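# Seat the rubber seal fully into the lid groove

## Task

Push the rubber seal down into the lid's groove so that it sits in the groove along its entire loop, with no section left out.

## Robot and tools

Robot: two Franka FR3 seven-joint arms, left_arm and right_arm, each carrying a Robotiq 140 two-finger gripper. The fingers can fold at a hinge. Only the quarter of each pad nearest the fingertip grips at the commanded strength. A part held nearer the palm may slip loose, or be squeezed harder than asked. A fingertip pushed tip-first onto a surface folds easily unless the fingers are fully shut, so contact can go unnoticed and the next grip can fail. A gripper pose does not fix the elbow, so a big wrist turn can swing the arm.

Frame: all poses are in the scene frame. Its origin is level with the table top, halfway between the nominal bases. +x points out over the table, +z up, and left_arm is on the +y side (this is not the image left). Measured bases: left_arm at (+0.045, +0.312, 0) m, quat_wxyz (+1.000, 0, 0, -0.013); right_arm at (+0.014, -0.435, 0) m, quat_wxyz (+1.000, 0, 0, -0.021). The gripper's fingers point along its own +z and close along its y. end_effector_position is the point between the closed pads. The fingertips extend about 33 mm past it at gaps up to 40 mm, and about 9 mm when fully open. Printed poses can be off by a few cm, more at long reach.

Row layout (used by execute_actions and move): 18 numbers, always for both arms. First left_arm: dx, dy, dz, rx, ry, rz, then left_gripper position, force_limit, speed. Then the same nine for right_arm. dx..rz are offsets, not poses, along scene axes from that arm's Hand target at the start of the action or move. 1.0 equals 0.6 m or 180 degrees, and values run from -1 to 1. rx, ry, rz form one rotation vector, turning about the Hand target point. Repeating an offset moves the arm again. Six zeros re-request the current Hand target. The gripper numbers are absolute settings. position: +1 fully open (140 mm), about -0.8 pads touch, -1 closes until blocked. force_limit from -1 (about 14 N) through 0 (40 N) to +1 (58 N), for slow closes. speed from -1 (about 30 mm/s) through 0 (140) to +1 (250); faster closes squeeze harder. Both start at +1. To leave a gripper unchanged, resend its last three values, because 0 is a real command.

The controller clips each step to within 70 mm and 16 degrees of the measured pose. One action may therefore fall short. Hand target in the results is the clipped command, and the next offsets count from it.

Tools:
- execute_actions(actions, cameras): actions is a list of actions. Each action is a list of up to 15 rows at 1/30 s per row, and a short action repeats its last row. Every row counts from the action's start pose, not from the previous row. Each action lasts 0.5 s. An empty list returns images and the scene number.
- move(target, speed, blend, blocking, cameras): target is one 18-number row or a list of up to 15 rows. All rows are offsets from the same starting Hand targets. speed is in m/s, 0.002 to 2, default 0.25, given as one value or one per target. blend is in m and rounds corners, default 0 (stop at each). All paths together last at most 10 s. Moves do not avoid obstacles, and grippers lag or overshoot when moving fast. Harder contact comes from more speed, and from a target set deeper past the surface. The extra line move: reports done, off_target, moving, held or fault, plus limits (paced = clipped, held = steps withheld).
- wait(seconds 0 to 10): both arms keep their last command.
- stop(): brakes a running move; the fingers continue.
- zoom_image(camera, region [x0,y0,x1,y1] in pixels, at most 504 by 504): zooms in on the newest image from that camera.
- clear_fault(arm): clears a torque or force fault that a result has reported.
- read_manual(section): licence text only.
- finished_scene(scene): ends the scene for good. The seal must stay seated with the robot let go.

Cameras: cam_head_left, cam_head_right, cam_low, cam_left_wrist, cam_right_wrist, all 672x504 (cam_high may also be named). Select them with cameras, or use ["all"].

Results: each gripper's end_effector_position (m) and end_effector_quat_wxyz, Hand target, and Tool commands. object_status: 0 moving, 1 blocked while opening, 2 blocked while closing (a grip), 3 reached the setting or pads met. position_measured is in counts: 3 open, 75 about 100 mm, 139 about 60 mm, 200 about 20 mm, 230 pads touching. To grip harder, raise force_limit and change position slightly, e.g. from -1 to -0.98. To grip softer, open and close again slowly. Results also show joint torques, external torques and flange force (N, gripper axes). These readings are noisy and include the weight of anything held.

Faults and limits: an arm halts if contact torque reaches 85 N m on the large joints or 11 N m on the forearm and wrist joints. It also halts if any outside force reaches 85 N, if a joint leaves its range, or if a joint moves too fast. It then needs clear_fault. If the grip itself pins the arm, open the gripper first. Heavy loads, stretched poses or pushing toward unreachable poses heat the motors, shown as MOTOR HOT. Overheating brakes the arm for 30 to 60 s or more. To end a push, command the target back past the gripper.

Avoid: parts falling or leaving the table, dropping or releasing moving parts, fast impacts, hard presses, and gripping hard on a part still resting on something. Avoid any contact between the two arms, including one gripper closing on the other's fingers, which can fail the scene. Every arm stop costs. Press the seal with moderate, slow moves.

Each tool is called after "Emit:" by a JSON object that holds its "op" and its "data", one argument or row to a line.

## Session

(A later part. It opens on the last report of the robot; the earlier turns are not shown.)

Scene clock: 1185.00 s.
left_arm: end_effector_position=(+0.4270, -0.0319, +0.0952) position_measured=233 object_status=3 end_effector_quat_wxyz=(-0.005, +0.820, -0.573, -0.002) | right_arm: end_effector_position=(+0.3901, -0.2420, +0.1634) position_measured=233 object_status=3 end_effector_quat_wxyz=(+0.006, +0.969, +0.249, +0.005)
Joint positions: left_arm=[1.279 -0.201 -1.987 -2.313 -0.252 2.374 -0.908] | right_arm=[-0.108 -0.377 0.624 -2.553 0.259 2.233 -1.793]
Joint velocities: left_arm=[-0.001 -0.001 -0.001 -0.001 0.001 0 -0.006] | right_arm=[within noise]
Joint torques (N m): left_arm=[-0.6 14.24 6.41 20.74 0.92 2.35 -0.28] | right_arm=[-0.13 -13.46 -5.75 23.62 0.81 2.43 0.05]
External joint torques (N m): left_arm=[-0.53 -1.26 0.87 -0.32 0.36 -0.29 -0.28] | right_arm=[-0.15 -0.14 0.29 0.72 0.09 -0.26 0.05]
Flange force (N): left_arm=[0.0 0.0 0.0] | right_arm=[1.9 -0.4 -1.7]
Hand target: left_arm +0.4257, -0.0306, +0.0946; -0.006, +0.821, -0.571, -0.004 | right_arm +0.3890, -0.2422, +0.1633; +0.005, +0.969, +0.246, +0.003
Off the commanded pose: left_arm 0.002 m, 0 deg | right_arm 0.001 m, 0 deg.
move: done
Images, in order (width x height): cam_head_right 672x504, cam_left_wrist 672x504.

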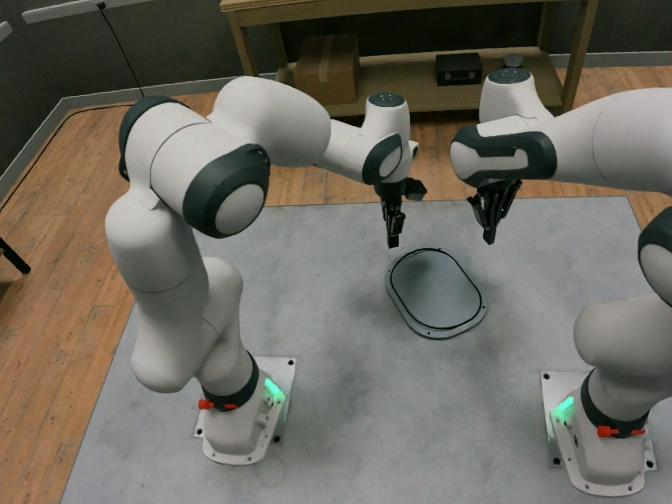

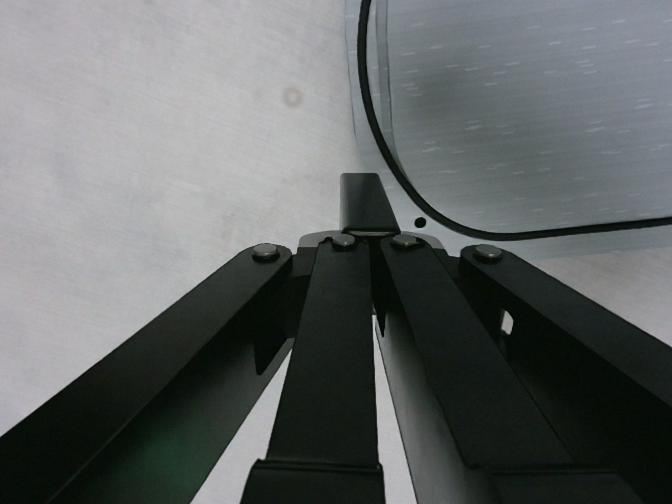

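Emit:
{"op": "move", "data": {
  "target": [
    [0.0105,-0.081,-0.0493,0,0,0,-0.45,0,0,0,0,0,0,0,0,-1,0,0],
    [0.0105,-0.081,-0.0777,0,0,0,-0.45,0,0,0,0,0,0,0,0,-1,0,0],
    [0.0105,-0.081,-0.0779,0,0,0,-1,0,-0.8,0,0,0,0,0,0,-1,0,0],
    [0.0077,-0.082,-0.0777,0,0,0,-1,0,-0.8,0,0,0,0,0,0,-1,0,0],
    [0.0077,-0.082,-0.082,0,0,0,-1,0,-0.8,0,0,0,0,0,0,-1,0,0]
  ],
  "speed": [0.12,0.05,0.05,0.03,0.03],
  "cameras": ["cam_left_wrist"]
}}

Emit:
{"op": "zoom_image", "data": {
  "camera": "cam_left_wrist",
  "region": [300, 0, 672, 330]
}}

Scene clock: 1197.97 s.
left_arm: end_effector_position=(+0.4322, -0.0791, +0.0481) position_measured=232 object_status=3 end_effector_quat_wxyz=(-0.006, +0.822, -0.569, -0.004) | right_arm: end_effector_position=(+0.3901, -0.2420, +0.1634) position_measured=233 object_status=3 end_effector_quat_wxyz=(+0.006, +0.969, +0.249, +0.005)
Joint positions: left_arm=[1.489 -0.42 -2.25 -2.186 -0.468 2.392 -0.833] | right_arm=[-0.108 -0.377 0.624 -2.553 0.259 2.233 -1.793]
Joint torques (N m): left_arm=[-1.36 23.84 8.43 17.88 0.11 2.69 0.13] | right_arm=[-0.09 -13.56 -5.72 23.66 0.78 2.43 0.05]
External joint torques (N m): left_arm=[-1.39 -3.75 -1.88 -1.4 -0.43 0.07 0.13] | right_arm=[-0.13 -0.24 0.29 0.79 0.06 -0.25 0.05]
Flange force (N): left_arm=[5.8 -0.3 11.0] | right_arm=[1.9 -0.5 -1.9]
Hand target: left_arm +0.4303, -0.0798, +0.0454; -0.006, +0.821, -0.571, -0.004 | right_arm +0.3890, -0.2422, +0.1633; +0.005, +0.969, +0.246, +0.003
Off the commanded pose: left_arm 0.003 m, 0 deg | right_arm 0.001 m, 0 deg.
move: done
Images, in order (width x height): cam_left_wrist 672x504.

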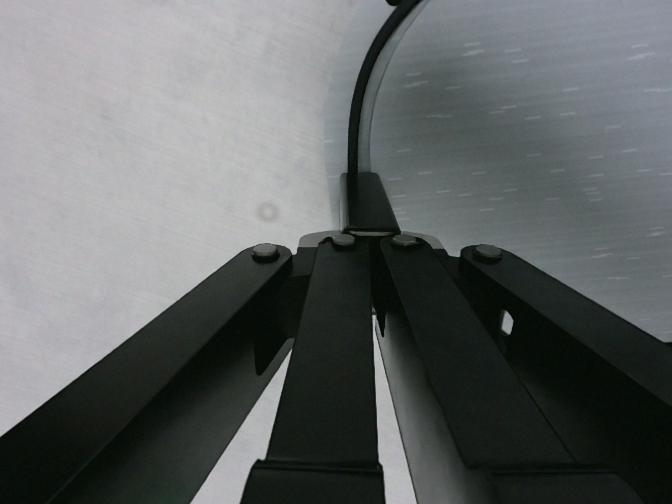

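Scaled by 1.355 from the camera's 672x504 image, which has a finer 960x720 frame.

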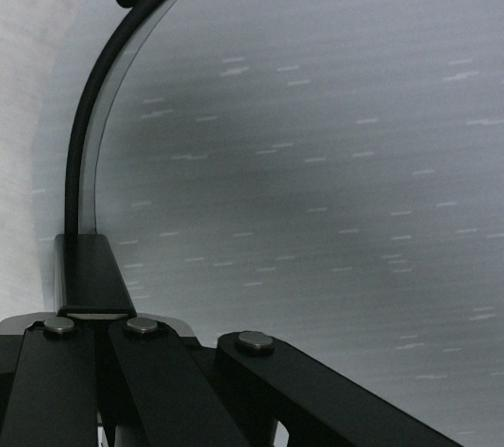

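Emit:
{"op": "move", "data": {
  "target": [
    [0.0,0.0,0.015,0,0,0,-1,0,0,0,0,0,0,0,0,-1,0,0],
    [0.012,0.005,0.015,0,0,0,-1,0,0,0,0,0,0,0,0,-1,0,0],
    [0.012,0.005,0.0025,0,0,0,-1,0,0,0,0,0,0,0,0,-1,0,0],
    [-0.003,-0.001,0.0,0,0,0,-1,0,0,0,0,0,0,0,0,-1,0,0],
    [-0.003,-0.001,-0.0035,0,0,0,-1,0,0,0,0,0,0,0,0,-1,0,0],
    [-0.003,-0.001,0.015,0,0,0,-1,0,0,0,0,0,0,0,0,-1,0,0],
    [0.0,0.08,0.06,0,0,0,-1,0,0,0,0,0,0,0,0,-1,0,0]
  ],
  "speed": [0.06,0.06,0.04,0.02,0.03,0.08,0.12],
  "cameras": ["cam_left_wrist"]
}}

Emit:
{"op": "zoom_image", "data": {
  "camera": "cam_left_wrist",
  "region": [300, 0, 672, 330]
}}

Scene clock: 1210.87 s.
left_arm: end_effector_position=(+0.4301, -0.0322, +0.0814) position_measured=232 object_status=3 end_effector_quat_wxyz=(-0.005, +0.820, -0.572, -0.005) | right_arm: end_effector_position=(+0.3901, -0.2420, +0.1634) position_measured=233 object_status=3 end_effector_quat_wxyz=(+0.006, +0.969, +0.249, +0.005)
Joint positions: left_arm=[1.36 -0.247 -2.066 -2.304 -0.308 2.388 -0.866] | right_arm=[-0.108 -0.377 0.624 -2.553 0.259 2.233 -1.793]
Joint velocities: left_arm=[-0.001 0 0.001 0 0 -0.001 -0.006] | right_arm=[within noise]
Joint torques (N m): left_arm=[-0.62 17.34 7.6 20.23 0.87 2.42 -0.2] | right_arm=[-0.17 -13.52 -5.77 23.66 0.8 2.43 0.09]
External joint torques (N m): left_arm=[-0.52 -1.2 1.04 -0.32 0.33 -0.21 -0.2] | right_arm=[-0.18 -0.18 0.28 0.76 0.08 -0.26 0.09]
Flange force (N): left_arm=[-2.3 2.1 -2.8] | right_arm=[2.0 -0.5 -1.8]
Hand target: left_arm +0.4303, -0.0318, +0.0814; -0.006, +0.821, -0.571, -0.004 | right_arm +0.3890, -0.2422, +0.1633; +0.005, +0.969, +0.246, +0.003
Off the commanded pose: left_arm 0.000 m, 0 deg | right_arm 0.001 m, 0 deg.
move: done
Images, in order (width x height): cam_left_wrist 672x504.

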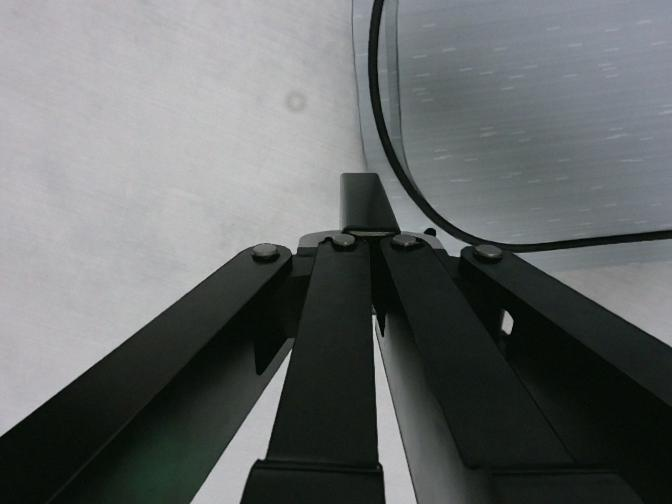

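Scaled by 1.355 from the camera's 672x504 image, which has a finer 960x720 frame.

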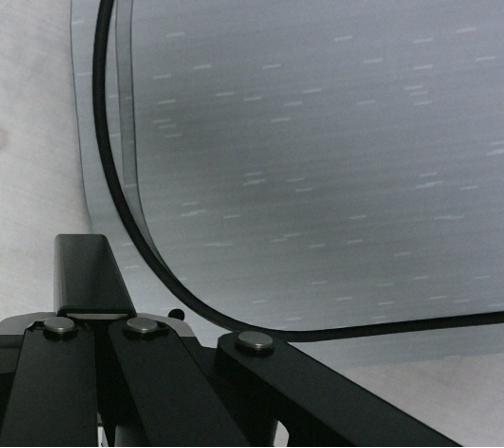

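Emit:
{"op": "move", "data": {
  "target": [
    [-0.0252,-0.0102,-0.044,0,0,0.05,-1,0,0,0,0,0,0,0,0,-1,0,0],
    [-0.0252,-0.0102,-0.0573,0,0,0.05,-1,0,0,0,0,0,0,0,0,-1,0,0],
    [-0.032,-0.013,-0.0623,0,0,0.05,-1,0,0,0,0,0,0,0,0,-1,0,0],
    [-0.013,-0.0303,-0.044,0,0,0.02,-1,0,0,0,0,0,0,0,0,-1,0,0],
    [-0.013,-0.0303,-0.0573,0,0,0.02,-1,0,0,0,0,0,0,0,0,-1,0,0],
    [-0.02,-0.0332,-0.0623,0,0,0.02,-1,0,0,0,0,0,0,0,0,-1,0,0],
    [-0.0078,-0.0437,-0.044,0,0,0,-1,0,0,0,0,0,0,0,0,-1,0,0],
    [-0.0078,-0.0437,-0.0573,0,0,0,-1,0,0,0,0,0,0,0,0,-1,0,0],
    [-0.0148,-0.0463,-0.0623,0,0,0,-1,0,0,0,0,0,0,0,0,-1,0,0],
    [-0.0148,-0.0463,-0.04,0,0,0,-1,0,0,0,0,0,0,0,0,-1,0,0],
    [-0.02,0.0,0.02,0,0,0,-1,0,0,0,0,0,0,0,0,-1,0,0]
  ],
  "speed": [0.12,0.06,0.03,0.1,0.06,0.03,0.1,0.06,0.03,0.08,0.12],
  "blend": [0.003,0,0,0.003,0,0,0.003,0,0,0,0],
  "cameras": ["cam_left_wrist"]
}}

Emit:
{"op": "zoom_image", "data": {
  "camera": "cam_left_wrist",
  "region": [300, 0, 672, 330]
}}

Scene clock: 1234.33 s.
left_arm: end_effector_position=(+0.4198, -0.0330, +0.0938) position_measured=232 object_status=3 end_effector_quat_wxyz=(-0.005, +0.820, -0.573, -0.002) | right_arm: end_effector_position=(+0.3901, -0.2420, +0.1634) position_measured=233 object_status=3 end_effector_quat_wxyz=(+0.006, +0.969, +0.249, +0.005)
Joint positions: left_arm=[1.291 -0.168 -2.013 -2.331 -0.208 2.388 -0.951] | right_arm=[-0.108 -0.377 0.624 -2.553 0.259 2.233 -1.793]
Joint velocities: left_arm=[0.001 0.001 -0.001 0 -0.001 0.001 -0.006] | right_arm=[within noise]
Joint torques (N m): left_arm=[-0.64 14.56 5.44 20.84 0.91 2.27 -0.28] | right_arm=[-0.07 -13.55 -5.77 23.56 0.79 2.44 0.07]
External joint torques (N m): left_arm=[-0.72 -0.82 0.76 -0.23 0.35 -0.37 -0.27] | right_arm=[-0.08 -0.19 0.28 0.66 0.08 -0.24 0.07]
Flange force (N): left_arm=[0.0 0.0 0.0] | right_arm=[1.6 -0.6 -1.7]
Hand target: left_arm +0.4183, -0.0318, +0.0934; -0.006, +0.821, -0.571, -0.004 | right_arm +0.3890, -0.2422, +0.1633; +0.005, +0.969, +0.246, +0.003
Off the commanded pose: left_arm 0.002 m, 0 deg | right_arm 0.001 m, 0 deg.
move: done
Images, in order (width x height): cam_left_wrist 672x504.

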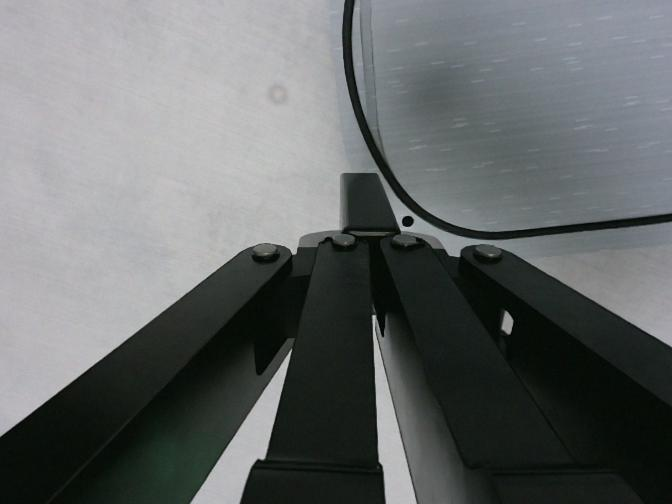

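Scaled by 1.355 from the camera's 672x504 image, which has a finer 960x720 frame.

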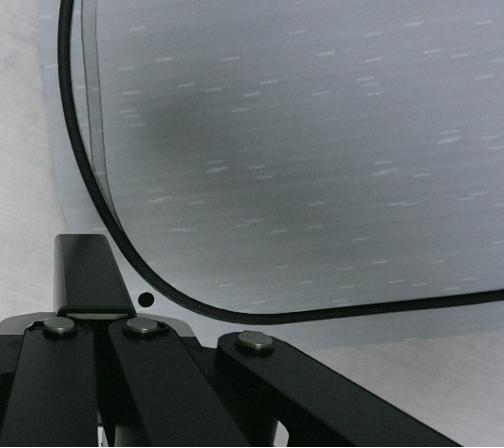

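Emit:
{"op": "move", "data": {
  "target": [
    [-0.1,0.02,0.02,0,0,0.25,-0.45,0,0,0,0,0,0,0,0,-1,0,0],
    [-0.2332,-0.0277,-0.0473,0,0,0.498,-0.45,0,0,0,0,0,0,0,0,-1,0,0],
    [-0.2332,-0.0277,-0.081,0,0,0.498,-0.45,0,0,0,0,0,0,0,0,-1,0,0],
    [-0.2332,-0.0277,-0.0812,0,0,0.498,-1,0,-0.6,0,0,0,0,0,0,-1,0,0]
  ],
  "speed": [0.3,0.3,0.05,0.05],
  "blend": [0.03,0,0,0],
  "cameras": ["cam_left_wrist"]
}}

Emit:
{"op": "zoom_image", "data": {
  "camera": "cam_left_wrist",
  "region": [300, 0, 672, 330]
}}

Scene clock: 1257.20 s.
left_arm: end_effector_position=(+0.2769, -0.0441, +0.0438) position_measured=229 object_status=2 end_effector_quat_wxyz=(-0.007, +0.984, +0.176, -0.009) | right_arm: end_effector_position=(+0.3901, -0.2420, +0.1634) position_measured=233 object_status=3 end_effector_quat_wxyz=(+0.006, +0.969, +0.249, +0.005)
Joint positions: left_arm=[1.267 0.036 -2.223 -2.623 0.034 2.58 -2.936] | right_arm=[-0.108 -0.377 0.624 -2.553 0.259 2.233 -1.793]
Joint torques (N m): left_arm=[-1.3 11.75 -1.39 19.52 0.36 4.25 0.26] | right_arm=[-0.15 -13.59 -5.78 23.67 0.81 2.43 0.07]
External joint torques (N m): left_arm=[-1.36 -2.64 -0.67 0.71 -0.13 1.73 0.26] | right_arm=[-0.12 -0.28 0.3 0.85 0.1 -0.24 0.07]
Flange force (N): left_arm=[0.0 0.0 0.0] | right_arm=[1.8 -0.6 -2.1]
Hand target: left_arm +0.2784, -0.0484, +0.0447; -0.002, +0.985, +0.173, -0.007 | right_arm +0.3890, -0.2422, +0.1633; +0.005, +0.969, +0.246, +0.003
Off the commanded pose: left_arm 0.005 m, 1 deg | right_arm 0.001 m, 0 deg.
move: off_target (left_arm); limits=paced
Images, in order (width x height): cam_left_wrist 672x504.

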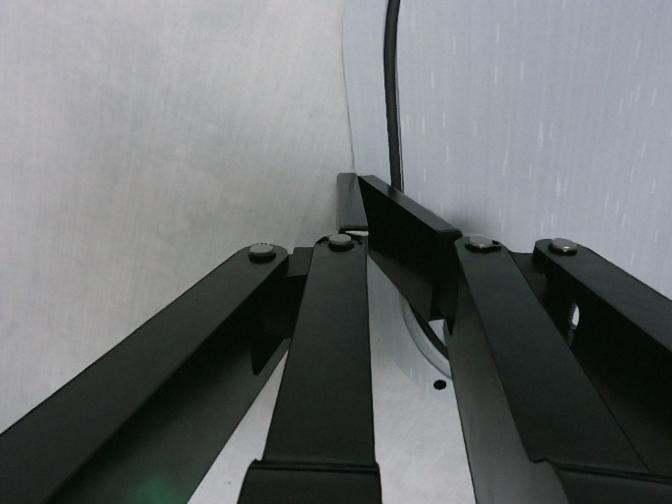

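Scaled by 1.355 from the camera's 672x504 image, which has a finer 960x720 frame.

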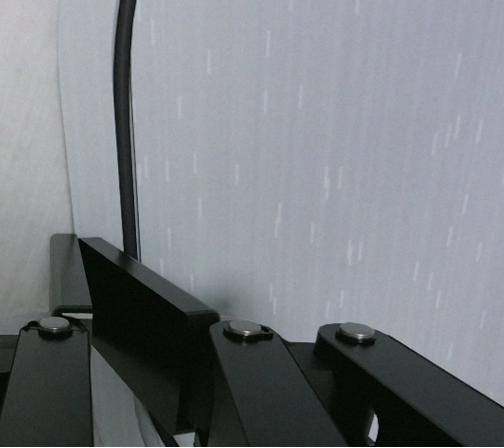

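Emit:
{"op": "move", "data": {
  "target": [
    [0,0,0.04,0,0,0,-0.45,0,0,0,0,0,0,0,0,-1,0,0],
    [0.0053,-0.0143,0.03,0,0,0,-0.45,0,0,0,0,0,0,0,0,-1,0,0],
    [0.0053,-0.0143,0.006,0,0,0,-0.45,0,0,0,0,0,0,0,0,-1,0,0]
  ],
  "speed": [0.08,0.08,0.04],
  "cameras": ["cam_left_wrist","cam_low"]
}}

Emit:
{"op": "zoom_image", "data": {
  "camera": "cam_low",
  "region": [180, 180, 330, 280]
}}

Scene clock: 1268.03 s.
left_arm: end_effector_position=(+0.2817, -0.0562, +0.0488) position_measured=186 object_status=3 end_effector_quat_wxyz=(-0.003, +0.984, +0.176, -0.007) | right_arm: end_effector_position=(+0.3901, -0.2420, +0.1634) position_measured=233 object_status=3 end_effector_quat_wxyz=(+0.006, +0.969, +0.249, +0.005)
Joint positions: left_arm=[1.278 0.015 -2.244 -2.591 0.002 2.572 -2.918] | right_arm=[-0.108 -0.377 0.624 -2.553 0.259 2.233 -1.793]
Joint velocities: left_arm=[0.001 0 0.001 0.001 0.001 0 0.005] | right_arm=[within noise]
Joint torques (N m): left_arm=[-0.34 13.49 -0.14 19.1 0.23 2.47 0.16] | right_arm=[-0.08 -13.49 -5.79 23.68 0.78 2.43 0.07]
External joint torques (N m): left_arm=[-0.29 -1.89 0.23 0.1 -0.29 -0.05 0.16] | right_arm=[-0.03 -0.25 0.3 0.92 0.07 -0.24 0.07]
Flange force (N): left_arm=[0.0 0.0 0.0] | right_arm=[2.1 -0.6 -2.1]
Hand target: left_arm +0.2816, -0.0570, +0.0483; -0.002, +0.985, +0.173, -0.007 | right_arm +0.3890, -0.2422, +0.1633; +0.005, +0.969, +0.246, +0.003
Off the commanded pose: left_arm 0.001 m, 0 deg | right_arm 0.001 m, 0 deg.
move: done
Images, in order (width x height): cam_low 672x504, cam_left_wrist 672x504.

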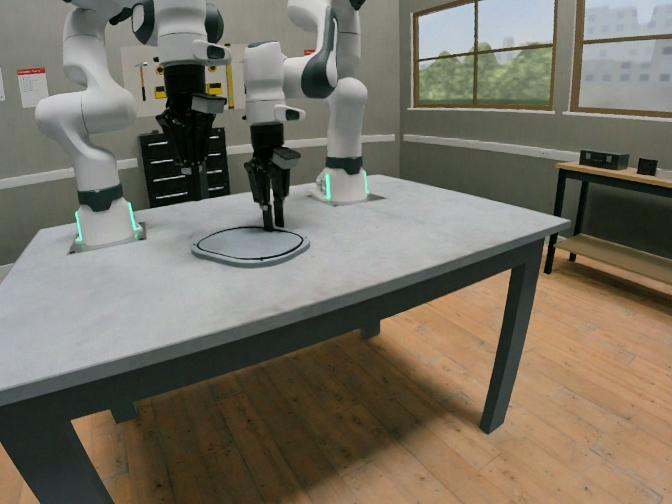

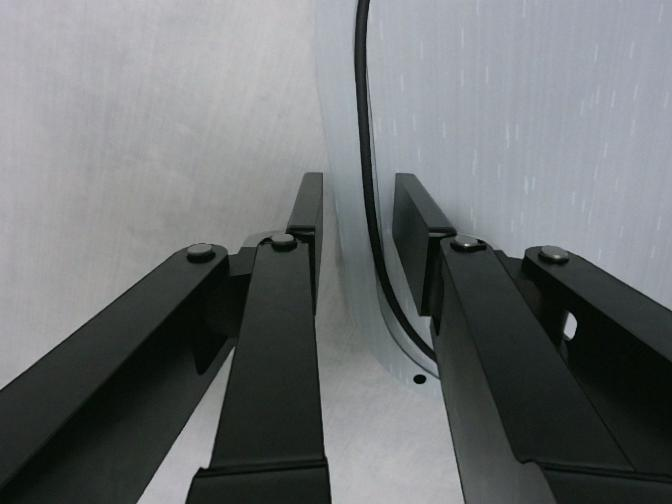

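Scaled by 3.360 from the camera's 672x504 image, which has a finer 960x720 frame.

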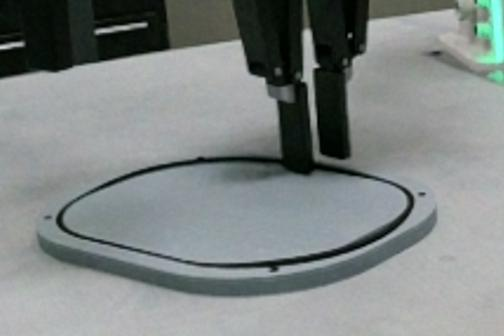

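Emit:
{"op": "move", "data": {
  "target": [
    [0.002,-0.004,-0.0035,0,0,0,-0.45,0,0,0,0,0,0,0,0,-1,0,0],
    [0.002,-0.004,-0.0036,0,0,0,-1,0,-0.6,0,0,0,0,0,0,-1,0,0],
    [0.002,-0.004,0,0,0,0,-1,0,-0.6,0,0,0,0,0,0,-1,0,0],
    [-0.0168,-0.0108,0,0,0,0,-1,0,-0.6,0,0,0,0,0,0,-1,0,0],
    [-0.0168,-0.0108,-0.006,0,0,0,-1,0,-0.6,0,0,0,0,0,0,-1,0,0]
  ],
  "speed": [0.03,0.03,0.03,0.03,0.03],
  "cameras": ["cam_left_wrist","cam_right_wrist"]
}}

Emit:
{"op": "zoom_image", "data": {
  "camera": "cam_right_wrist",
  "region": [0, 0, 350, 350]
}}

Emit:
{"op": "zoom_image", "data": {
  "camera": "cam_left_wrist",
  "region": [280, 0, 500, 250]
}}

Scene clock: 1280.47 s.
left_arm: end_effector_position=(+0.2730, -0.0636, +0.0475) position_measured=228 object_status=2 end_effector_quat_wxyz=(-0.001, +0.985, +0.174, -0.008) | right_arm: end_effector_position=(+0.3901, -0.2420, +0.1634) position_measured=233 object_status=3 end_effector_quat_wxyz=(+0.006, +0.969, +0.249, +0.005)
Joint positions: left_arm=[1.268 0.006 -2.261 -2.589 -0.019 2.579 -2.922] | right_arm=[-0.108 -0.377 0.624 -2.553 0.259 2.233 -1.793]
Joint torques (N m): left_arm=[-2.55 10.85 -1.87 16.56 -0.41 3.26 0.02] | right_arm=[-0.05 -13.53 -5.73 23.64 0.79 2.44 0.09]
External joint torques (N m): left_arm=[-2.59 -5.03 -1.78 -2.35 -0.93 0.74 0.02] | right_arm=[0.02 -0.22 0.4 0.78 0.08 -0.24 0.09]
Flange force (N): left_arm=[-0.7 19.3 30.6] | right_arm=[1.8 -0.9 -1.8]
Hand target: left_arm +0.2715, -0.0635, +0.0447; -0.002, +0.985, +0.173, -0.007 | right_arm +0.3890, -0.2422, +0.1633; +0.005, +0.969, +0.246, +0.003
Off the commanded pose: left_arm 0.003 m, 0 deg | right_arm 0.001 m, 0 deg.
move: done
Images, in order (width x height): cam_left_wrist 672x504, cam_right_wrist 672x504.

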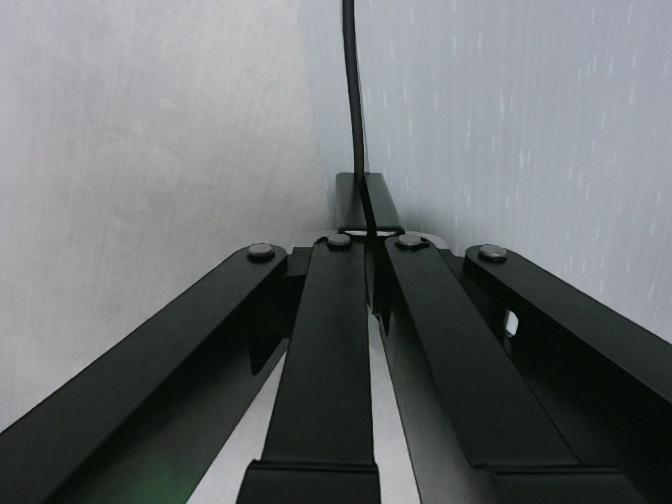

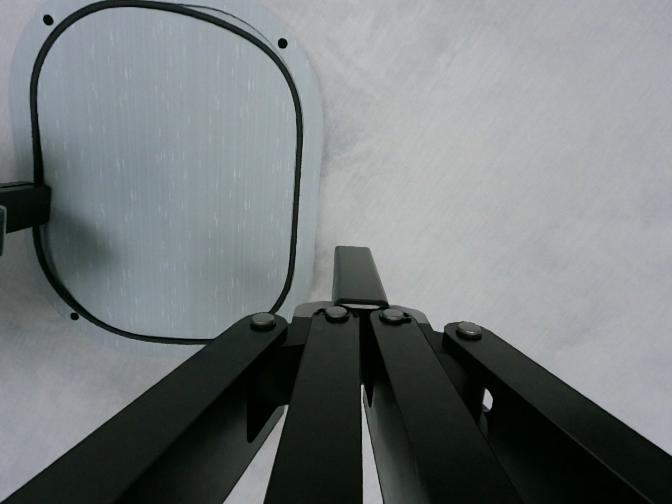

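Scaled by 1.440 from the camera's 672x504 image, which has a finer 960x720 frame.

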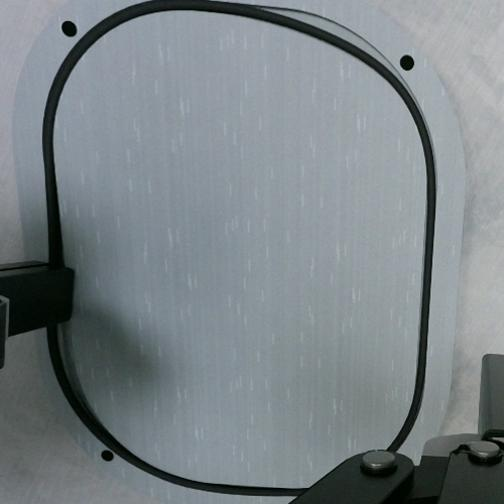

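Scaled by 2.016 from the camera's 672x504 image, which has a finer 960x720 frame.

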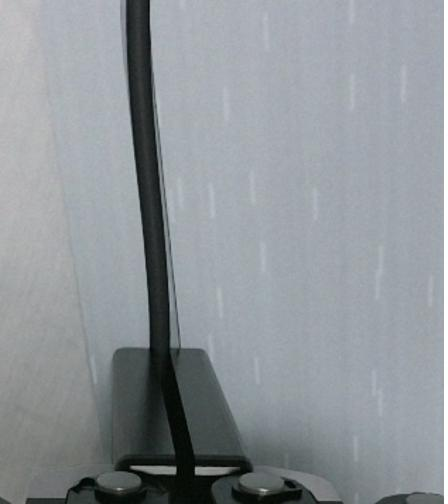

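Emit:
{"op": "move", "data": {
  "target": [0,0,0,0,0,0,-1,0,-0.6,0.03,0.035,-0.125,0,0,0.1,-1,0,0],
  "speed": 0.15,
  "cameras": ["cam_right_wrist"]
}}

Emit:
{"op": "zoom_image", "data": {
  "camera": "cam_right_wrist",
  "region": [130, 0, 430, 270]
}}

Scene clock: 1287.53 s.
left_arm: end_effector_position=(+0.2730, -0.0636, +0.0475) position_measured=228 object_status=2 end_effector_quat_wxyz=(-0.001, +0.985, +0.174, -0.008) | right_arm: end_effector_position=(+0.4057, -0.2211, +0.0883) position_measured=233 object_status=3 end_effector_quat_wxyz=(+0.004, +0.920, +0.392, +0.003)
Joint positions: left_arm=[1.268 0.006 -2.261 -2.589 -0.019 2.579 -2.922] | right_arm=[-0.111 -0.116 0.666 -2.559 0.1 2.471 -1.944]
Joint velocities: left_arm=[within noise] | right_arm=[-0.001 0 -0.001 0.001 0 0.002 -0.006]
Joint torques (N m): left_arm=[-2.63 10.82 -1.72 16.6 -0.38 3.26 -0.01] | right_arm=[-0.06 -18.07 -1.74 22.04 0.21 2.78 -0.26]
External joint torques (N m): left_arm=[-2.65 -5.11 -1.63 -2.45 -0.9 0.71 -0.01] | right_arm=[-0.05 0.71 0.3 1.18 -0.37 0.11 -0.26]
Flange force (N): left_arm=[-0.7 19.0 30.6] | right_arm=[6.5 2.4 2.1]
Hand target: left_arm +0.2715, -0.0635, +0.0447; -0.002, +0.985, +0.173, -0.007 | right_arm +0.4070, -0.2212, +0.0883; +0.005, +0.919, +0.395, +0.004
Off the commanded pose: left_arm 0.003 m, 0 deg | right_arm 0.001 m, 0 deg.
move: done
Images, in order (width x height): cam_right_wrist 672x504.

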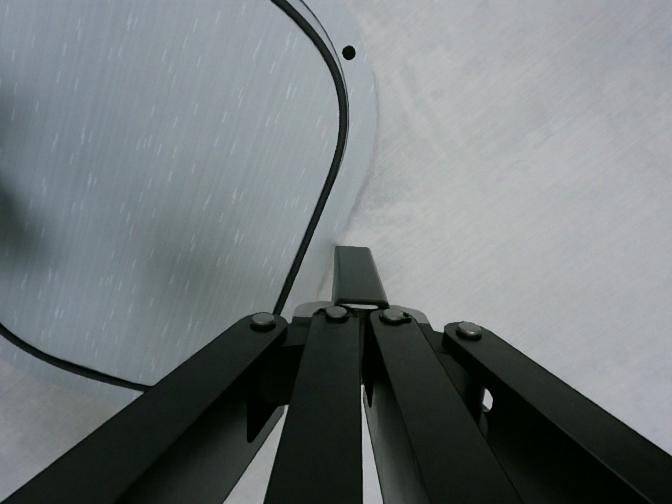

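Scaled by 1.680 from the camera's 672x504 image, which has a finer 960x720 frame.

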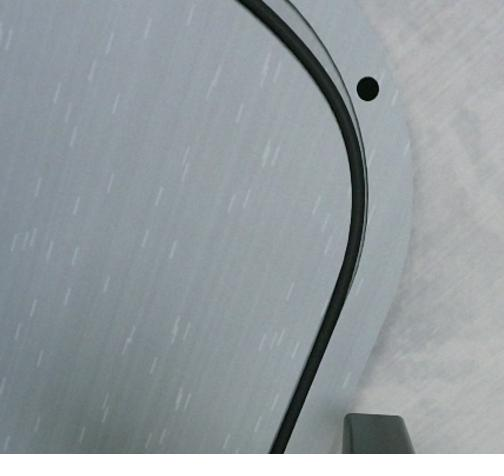

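Emit:
{"op": "move", "data": {
  "target": [
    [0,0,0,0,0,0,-1,0,-0.6,0.0727,0.0807,-0.0655,0,0,0.05,-1,0,0],
    [0,0,0,0,0,0,-1,0,-0.6,0.0727,0.0807,-0.0838,0,0,0.05,-1,0,0],
    [0,0,0,0,0,0,-1,0,-0.6,0.0792,0.0995,-0.0655,0,0,0.07,-1,0,0],
    [0,0,0,0,0,0,-1,0,-0.6,0.0792,0.0995,-0.0763,0,0,0.07,-1,0,0],
    [0,0,0,0,0,0,-1,0,-0.6,0.0848,0.0962,-0.0838,0,0,0.07,-1,0,0],
    [0,0,0,0,0,0,-1,0,-0.6,0.0888,0.1165,-0.0655,0,0,0.1,-1,0,0],
    [0,0,0,0,0,0,-1,0,-0.6,0.0888,0.1165,-0.0763,0,0,0.1,-1,0,0],
    [0,0,0,0,0,0,-1,0,-0.6,0.0948,0.1137,-0.0838,0,0,0.1,-1,0,0],
    [0,0,0,0,0,0,-1,0,-0.6,0.0948,0.1137,-0.0655,0,0,0.1,-1,0,0],
    [0,0,0,0,0,0,-1,0,-0.6,0.05,0.04,-0.01,0,0,0.1,-1,0,0]
  ],
  "speed": [0.15,0.04,0.1,0.06,0.03,0.1,0.06,0.03,0.08,0.15],
  "blend": [0.003,0,0.003,0,0,0.003,0,0,0,0],
  "cameras": ["cam_right_wrist"]
}}

Emit:
{"op": "zoom_image", "data": {
  "camera": "cam_right_wrist",
  "region": [130, 0, 430, 270]
}}

Scene clock: 1316.63 s.
left_arm: end_effector_position=(+0.2730, -0.0636, +0.0475) position_measured=228 object_status=2 end_effector_quat_wxyz=(-0.001, +0.985, +0.174, -0.008) | right_arm: end_effector_position=(+0.4380, -0.1961, +0.0824) position_measured=233 object_status=3 end_effector_quat_wxyz=(+0.005, +0.846, +0.533, +0.006)
Joint positions: left_arm=[1.268 0.006 -2.261 -2.589 -0.019 2.579 -2.922] | right_arm=[-0.156 0.031 0.713 -2.44 -0.046 2.476 -2.145]
Joint velocities: left_arm=[within noise] | right_arm=[0 0 0.001 -0.001 0 0 -0.007]
Joint torques (N m): left_arm=[-2.57 10.84 -1.75 16.53 -0.37 3.26 0] | right_arm=[-0.19 -22.87 1.09 21.23 0.95 2.44 -0.21]
External joint torques (N m): left_arm=[-2.56 -5.07 -1.61 -2.42 -0.89 0.74 0] | right_arm=[-0.14 -1.04 0.55 0.52 0.36 -0.2 -0.21]
Flange force (N): left_arm=[-0.6 18.8 30.4] | right_arm=[-3.0 -1.9 -5.5]
Hand target: left_arm +0.2715, -0.0635, +0.0447; -0.002, +0.985, +0.173, -0.007 | right_arm +0.4370, -0.1972, +0.0823; +0.004, +0.846, +0.534, +0.005
Off the commanded pose: left_arm 0.003 m, 0 deg | right_arm 0.001 m, 0 deg.
move: done
Images, in order (width x height): cam_right_wrist 672x504.

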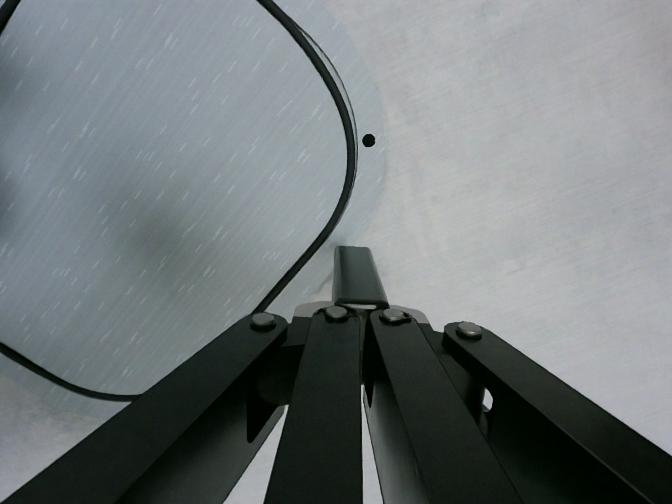

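Scaled by 1.680 from the camera's 672x504 image, which has a finer 960x720 frame.

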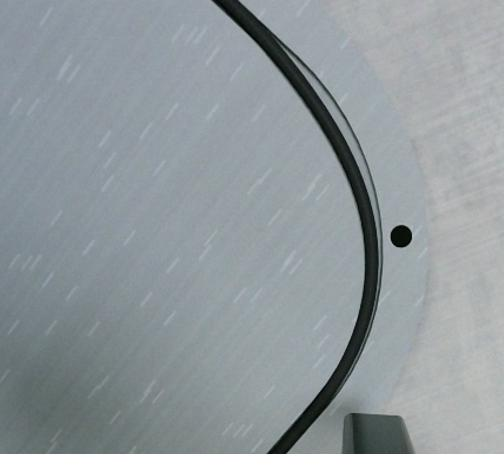

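Emit:
{"op": "move", "data": {
  "target": [
    [0,0,0,0,0,0,-1,0,-0.6,0.0365,0.0762,-0.0555,0,0,0.04,-1,0,0],
    [0,0,0,0,0,0,-1,0,-0.6,0.0365,0.0762,-0.0668,0,0,0.04,-1,0,0],
    [0,0,0,0,0,0,-1,0,-0.6,0.0435,0.0733,-0.0747,0,0,0.04,-1,0,0],
    [0,0,0,0,0,0,-1,0,-0.6,0.0438,0.095,-0.0555,0,0,0.06,-1,0,0],
    [0,0,0,0,0,0,-1,0,-0.6,0.0438,0.095,-0.0668,0,0,0.06,-1,0,0],
    [0,0,0,0,0,0,-1,0,-0.6,0.0512,0.093,-0.0747,0,0,0.06,-1,0,0],
    [0,0,0,0,0,0,-1,0,-0.6,0.0487,0.1128,-0.0555,0,0,0.08,-1,0,0],
    [0,0,0,0,0,0,-1,0,-0.6,0.0487,0.1128,-0.0668,0,0,0.08,-1,0,0],
    [0,0,0,0,0,0,-1,0,-0.6,0.0562,0.112,-0.0747,0,0,0.08,-1,0,0],
    [0,0,0,0,0,0,-1,0,-0.6,0.0562,0.112,-0.0555,0,0,0.08,-1,0,0],
    [0,0,0,0,0,0,-1,0,-0.6,0.02,0.05,0.02,0,0,0.08,-1,0,0]
  ],
  "speed": [0.15,0.05,0.04,0.1,0.06,0.04,0.1,0.06,0.04,0.08,0.15],
  "blend": [0.003,0,0,0.003,0,0,0.003,0,0,0,0],
  "cameras": ["cam_right_wrist","cam_head_left"]
}}

Emit:
{"op": "zoom_image", "data": {
  "camera": "cam_right_wrist",
  "region": [130, 0, 430, 270]
}}

Scene clock: 1338.70 s.
left_arm: end_effector_position=(+0.2730, -0.0636, +0.0475) position_measured=228 object_status=2 end_effector_quat_wxyz=(-0.001, +0.985, +0.174, -0.008) | right_arm: end_effector_position=(+0.4588, -0.1525, +0.0425) position_measured=233 object_status=3 end_effector_quat_wxyz=(+0.006, +0.807, +0.590, +0.000)
Joint positions: left_arm=[1.268 0.006 -2.261 -2.589 -0.019 2.579 -2.922] | right_arm=[-0.046 0.271 0.649 -2.295 -0.293 2.494 -2.055]
Joint torques (N m): left_arm=[-2.58 10.82 -1.74 16.49 -0.37 3.26 0.02] | right_arm=[-1.39 -22.65 2.66 22.02 -0.29 5.68 -0.09]
External joint torques (N m): left_arm=[-2.57 -5.08 -1.61 -2.42 -0.88 0.74 0.02] | right_arm=[-1.33 6.54 -2.53 2.37 -0.86 3.04 -0.09]
Flange force (N): left_arm=[-0.6 18.9 30.5] | right_arm=[17.1 17.1 26.1]
Hand target: left_arm +0.2715, -0.0635, +0.0447; -0.002, +0.985, +0.173, -0.007 | right_arm +0.4629, -0.1515, +0.0394; +0.004, +0.808, +0.590, +0.005 (not the last commanded pose)
Off the commanded pose: left_arm 0.003 m, 0 deg | right_arm 0.055 m, 7 deg.
move: held (right_arm; a check stopped the path); path passed 3 of 11 targets; limits=held
pose unreachable (right arm): on one or more control steps of this call, first in action 0 (counted from 0), this arm could not follow its commanded pose, so it was not sent that pose on those steps. It may still have moved: this result reports where it is.
cause: moving toward the commanded pose would bring a part of the arm too close to another arm (a part of this arm just beyond joint 5 (forearm roll) and a part of the left arm just beyond its joint 6 (wrist pitch), 11 mm apart when this arm was first held).
Images, in order (width x height): cam_head_left 672x504, cam_right_wrist 672x504.

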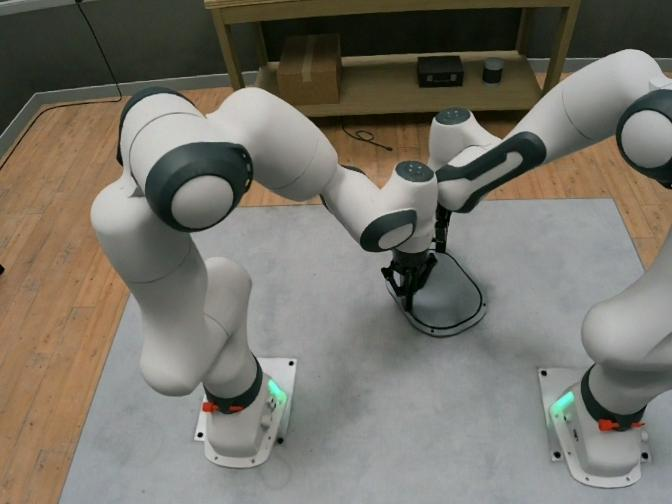

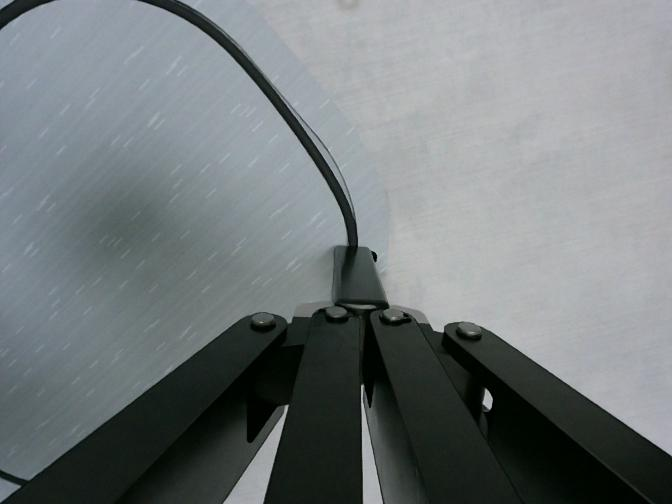

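Scaled by 1.680 from the camera's 672x504 image, which has a finer 960x720 frame.

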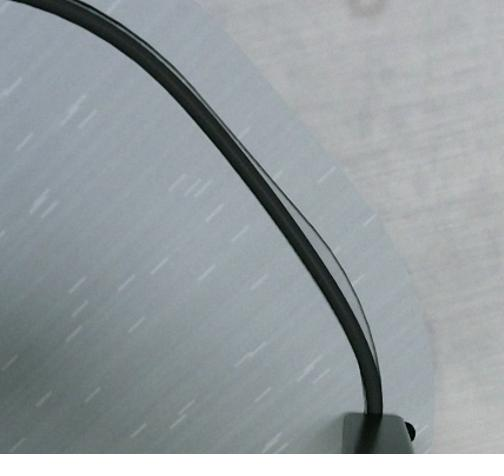

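Emit:
{"op": "move", "data": {
  "target": [
    [0,0,0.0045,0,0,0,-0.55,0,-0.6,-0.02,-0.05,0.08,0,0,0,-1,0,0],
    [0,0,0.03,0,0,0,-0.55,0,-0.6,-0.02,-0.1,0.08,0,0,0,-1,0,0],
    [0,0,0.03,0,0,0,-1,0,0,-0.02,-0.1,0.08,0,0,0,-1,0,0],
    [0,0,0,0,0,0,-1,0,0,-0.02,-0.1,0.08,0,0,0,-1,0,0],
    [0,0,0.03,0,0,0,-1,0,0,-0.02,-0.1,0.08,0,0,0,-1,0,0],
    [-0.02,0.06,0.06,0,0,0,-1,0,0,-0.02,-0.1,0.08,0,0,0,-1,0,0]
  ],
  "speed": [0.1,0.1,0.08,0.04,0.08,0.1],
  "cameras": ["cam_left_wrist","cam_right_wrist"]
}}

Emit:
{"op": "zoom_image", "data": {
  "camera": "cam_left_wrist",
  "region": [300, 0, 672, 330]
}}

Emit:
{"op": "zoom_image", "data": {
  "camera": "cam_right_wrist",
  "region": [0, 0, 400, 300]
}}

Scene clock: 1353.03 s.
left_arm: end_effector_position=(+0.2598, -0.0277, +0.0818) position_measured=233 object_status=3 end_effector_quat_wxyz=(-0.002, +0.986, +0.168, -0.007) | right_arm: end_effector_position=(+0.4502, -0.2110, +0.0870) position_measured=233 object_status=3 end_effector_quat_wxyz=(+0.004, +0.807, +0.590, +0.004)
Joint positions: left_arm=[1.711 0.213 -2.665 -2.688 0.139 2.484 -3.008] | right_arm=[-0.189 0.034 0.706 -2.42 -0.046 2.454 -2.322]
Joint torques (N m): left_arm=[0.35 15.79 -2.75 19.78 0.24 2.43 -0.2] | right_arm=[-0.3 -23.25 1.08 21.52 0.94 2.73 -0.3]
External joint torques (N m): left_arm=[0.36 -1.8 -0.16 -0.35 -0.34 -0.07 -0.19] | right_arm=[-0.29 -0.97 0.4 0.48 0.33 0.09 -0.3]
Flange force (N): left_arm=[0.5 4.6 4.9] | right_arm=[-3.1 -2.2 -4.4]
Hand target: left_arm +0.2595, -0.0275, +0.0807; -0.002, +0.985, +0.173, -0.007 | right_arm +0.4509, -0.2115, +0.0874; +0.004, +0.808, +0.590, +0.005
Off the commanded pose: left_arm 0.001 m, 1 deg | right_arm 0.001 m, 0 deg.
joint sent to its limit (left arm) — joint 7 (wrist roll), lower limit. The joint targets still meet the commanded pose.
move: done
Images, in order (width x height): cam_left_wrist 672x504, cam_right_wrist 672x504.

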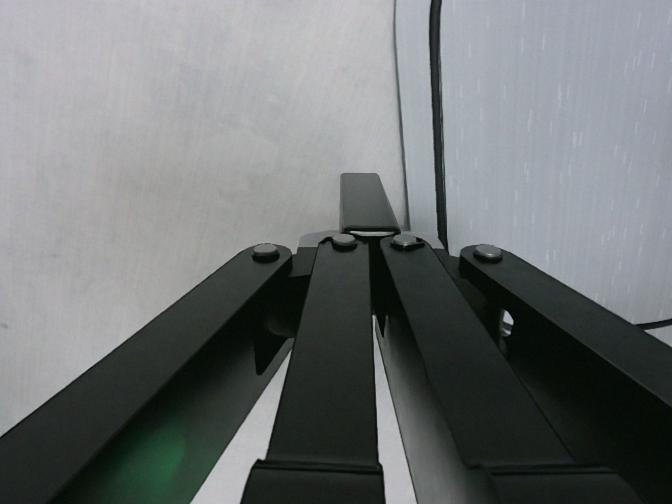

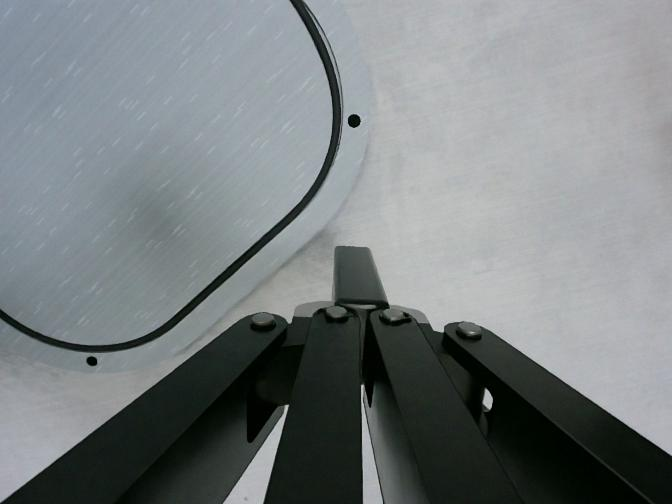

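Scaled by 1.355 from the camera's 672x504 image, which has a finer 960x720 frame.

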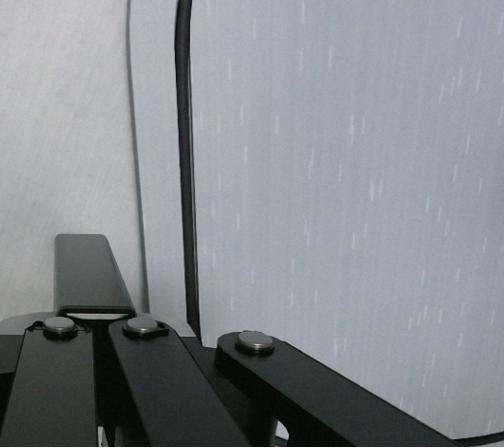

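Scaled by 1.260 from the camera's 672x504 image, which has a finer 960x720 frame.

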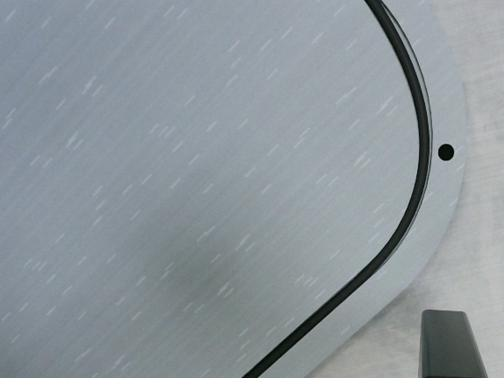

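Emit:
{"op": "move", "data": {
  "target": [
    [0.0,0.3,0.2,0,0,0,-1,0,0,0,0,0,0,0,0,-1,0,-0.6]
  ],
  "speed": 0.25
}}

Emit:
{"op": "move", "data": {
  "target": [
    [0,0,0,0,0,0,-1,0,0,0.0133,0.1,-0.064,0,0,0,-1,0,-0.6],
    [0,0,0,0,0,0,-1,0,0,0.0133,0.1,-0.0753,0,0,0,-1,0,-0.6],
    [0,0,0,0,0,0,-1,0,0,0.0203,0.0972,-0.0832,0,0,0,-1,0,-0.6],
    [0,0,0,0,0,0,-1,0,0,0.0207,0.1188,-0.064,0,0,0.03,-1,0,-0.6],
    [0,0,0,0,0,0,-1,0,0,0.0207,0.1188,-0.0753,0,0,0.03,-1,0,-0.6],
    [0,0,0,0,0,0,-1,0,0,0.028,0.1168,-0.0832,0,0,0.03,-1,0,-0.6],
    [0,0,0,0,0,0,-1,0,0,0.0255,0.1367,-0.064,0,0,0.05,-1,0,-0.6],
    [0,0,0,0,0,0,-1,0,0,0.0255,0.1367,-0.0753,0,0,0.05,-1,0,-0.6],
    [0,0,0,0,0,0,-1,0,0,0.033,0.1358,-0.0832,0,0,0.05,-1,0,-0.6],
    [0,0,0,0,0,0,-1,0,0,0.033,0.1358,-0.064,0,0,0.05,-1,0,-0.6],
    [0,0,0,0,0,0,-1,0,0,0.01,0.06,0.0,0,0,0.05,-1,0,-0.6]
  ],
  "speed": [0.15,0.05,0.04,0.1,0.06,0.04,0.1,0.06,0.04,0.08,0.15],
  "blend": [0.003,0,0,0.003,0,0,0.003,0,0,0,0],
  "cameras": ["cam_right_wrist","cam_head_right","cam_head_left"]
}}

Emit:
{"op": "zoom_image", "data": {
  "camera": "cam_right_wrist",
  "region": [0, 0, 400, 300]
}}

Emit:
{"op": "zoom_image", "data": {
  "camera": "cam_head_right",
  "region": [360, 220, 520, 350]
}}

Scene clock: 1369.10 s.
left_arm: end_effector_position=(+0.2597, +0.1509, +0.2011) position_measured=233 object_status=3 end_effector_quat_wxyz=(+0.001, +0.984, +0.178, -0.008) | right_arm: end_effector_position=(+0.4502, -0.2110, +0.0870) position_measured=233 object_status=3 end_effector_quat_wxyz=(+0.004, +0.807, +0.590, +0.004)
Joint positions: left_arm=[2.092 0.998 -2.727 -2.869 0.348 1.885 -2.885] | right_arm=[-0.189 0.034 0.706 -2.42 -0.046 2.454 -2.322]
Joint velocities: left_arm=[-0.001 -0.001 0 0 0 -0.003 0.006] | right_arm=[-0.001 0.001 0.001 0 0 0 0.004]
Joint torques (N m): left_arm=[-0.28 -1.18 -7.77 23.17 1.22 2.1 0.18] | right_arm=[-0.29 -23.23 1.07 21.46 0.96 2.74 -0.28]
External joint torques (N m): left_arm=[-0.27 0.04 -0.14 -0.26 0.34 -0.44 0.18] | right_arm=[-0.22 -0.91 0.45 0.41 0.35 0.1 -0.29]
Flange force (N): left_arm=[-0.4 -1.6 -0.6] | right_arm=[-3.1 -2.4 -4.2]
Hand target: left_arm +0.2595, +0.1525, +0.2007; -0.002, +0.985, +0.173, -0.007 | right_arm +0.4509, -0.2115, +0.0874; +0.004, +0.808, +0.590, +0.005
Off the commanded pose: left_arm 0.002 m, 1 deg | right_arm 0.001 m, 0 deg.
move: done

Scene clock: 1375.63 s.
left_arm: end_effector_position=(+0.2597, +0.1510, +0.2011) position_measured=233 object_status=3 end_effector_quat_wxyz=(+0.001, +0.984, +0.177, -0.008) | right_arm: end_effector_position=(+0.4581, -0.1747, +0.0875) position_measured=233 object_status=3 end_effector_quat_wxyz=(+0.004, +0.760, +0.650, +0.007)
Joint positions: left_arm=[2.092 0.998 -2.727 -2.869 0.348 1.885 -2.882] | right_arm=[-0.161 0.114 0.734 -2.342 -0.126 2.438 -2.364]
Joint velocities: left_arm=[within noise] | right_arm=[-0.001 0 -0.001 -0.001 -0.001 0 -0.005]
Joint torques (N m): left_arm=[-0.28 -1.34 -8 23.15 1.02 2.19 0.14] | right_arm=[-0.46 -25.17 3.41 21.67 0.97 2.38 -0.24]
External joint torques (N m): left_arm=[-0.31 -0.05 -0.41 -0.23 0.14 -0.33 0.14] | right_arm=[-0.46 -1.16 1.03 0.58 0.34 -0.26 -0.24]
Flange force (N): left_arm=[-1.1 -0.7 -0.8] | right_arm=[-3.0 -3.0 -6.4]
Hand target: left_arm +0.2595, +0.1525, +0.2007; -0.002, +0.985, +0.173, -0.007 | right_arm +0.4569, -0.1755, +0.0874; +0.003, +0.759, +0.651, +0.005
Off the commanded pose: left_arm 0.002 m, 0 deg | right_arm 0.001 m, 0 deg.
move: done
Images, in order (width x height): cam_head_left 672x504, cam_head_right 672x504, cam_right_wrist 672x504.

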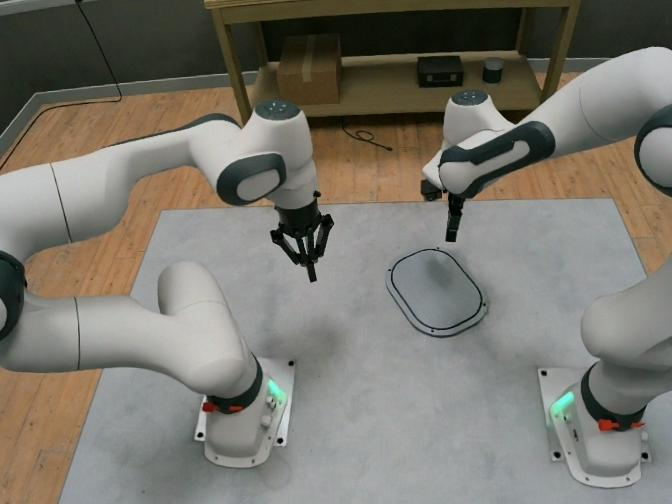

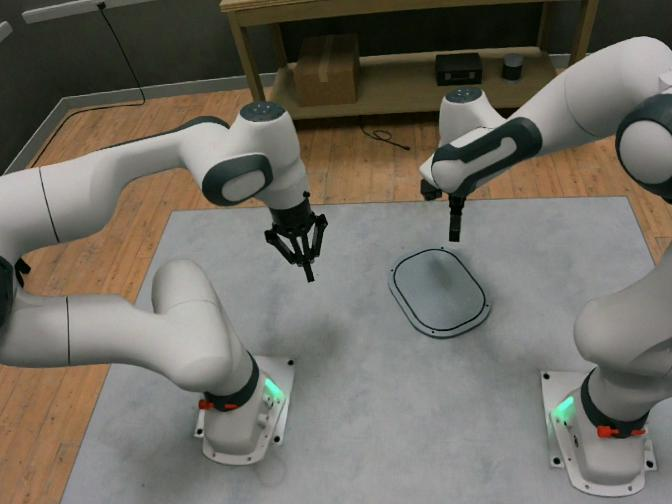

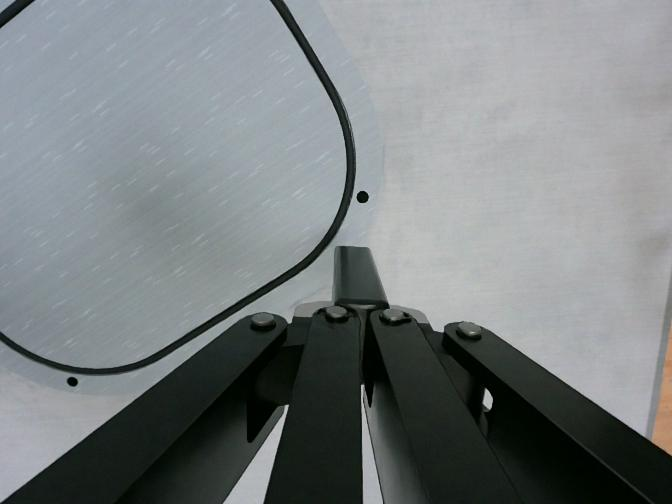

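Scaled by 1.260 from the camera's 672x504 image, which has a finer 960x720 frame.

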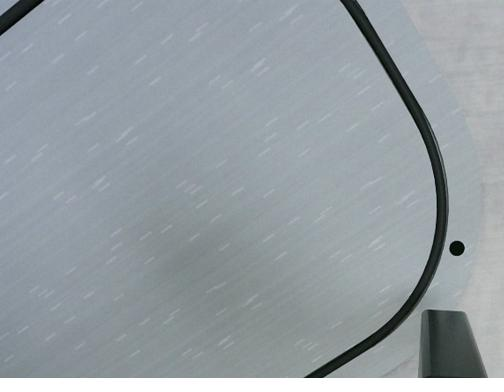

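Scaled by 3.150 from the camera's 672x504 image, which has a finer 960x720 frame.

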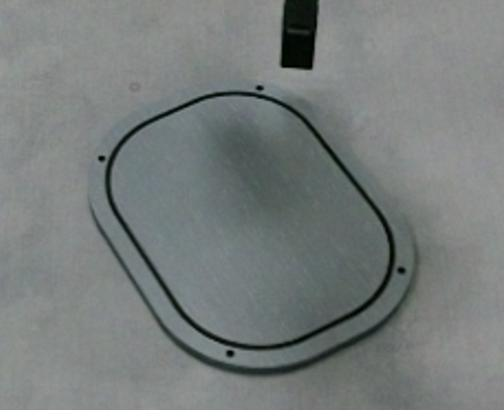

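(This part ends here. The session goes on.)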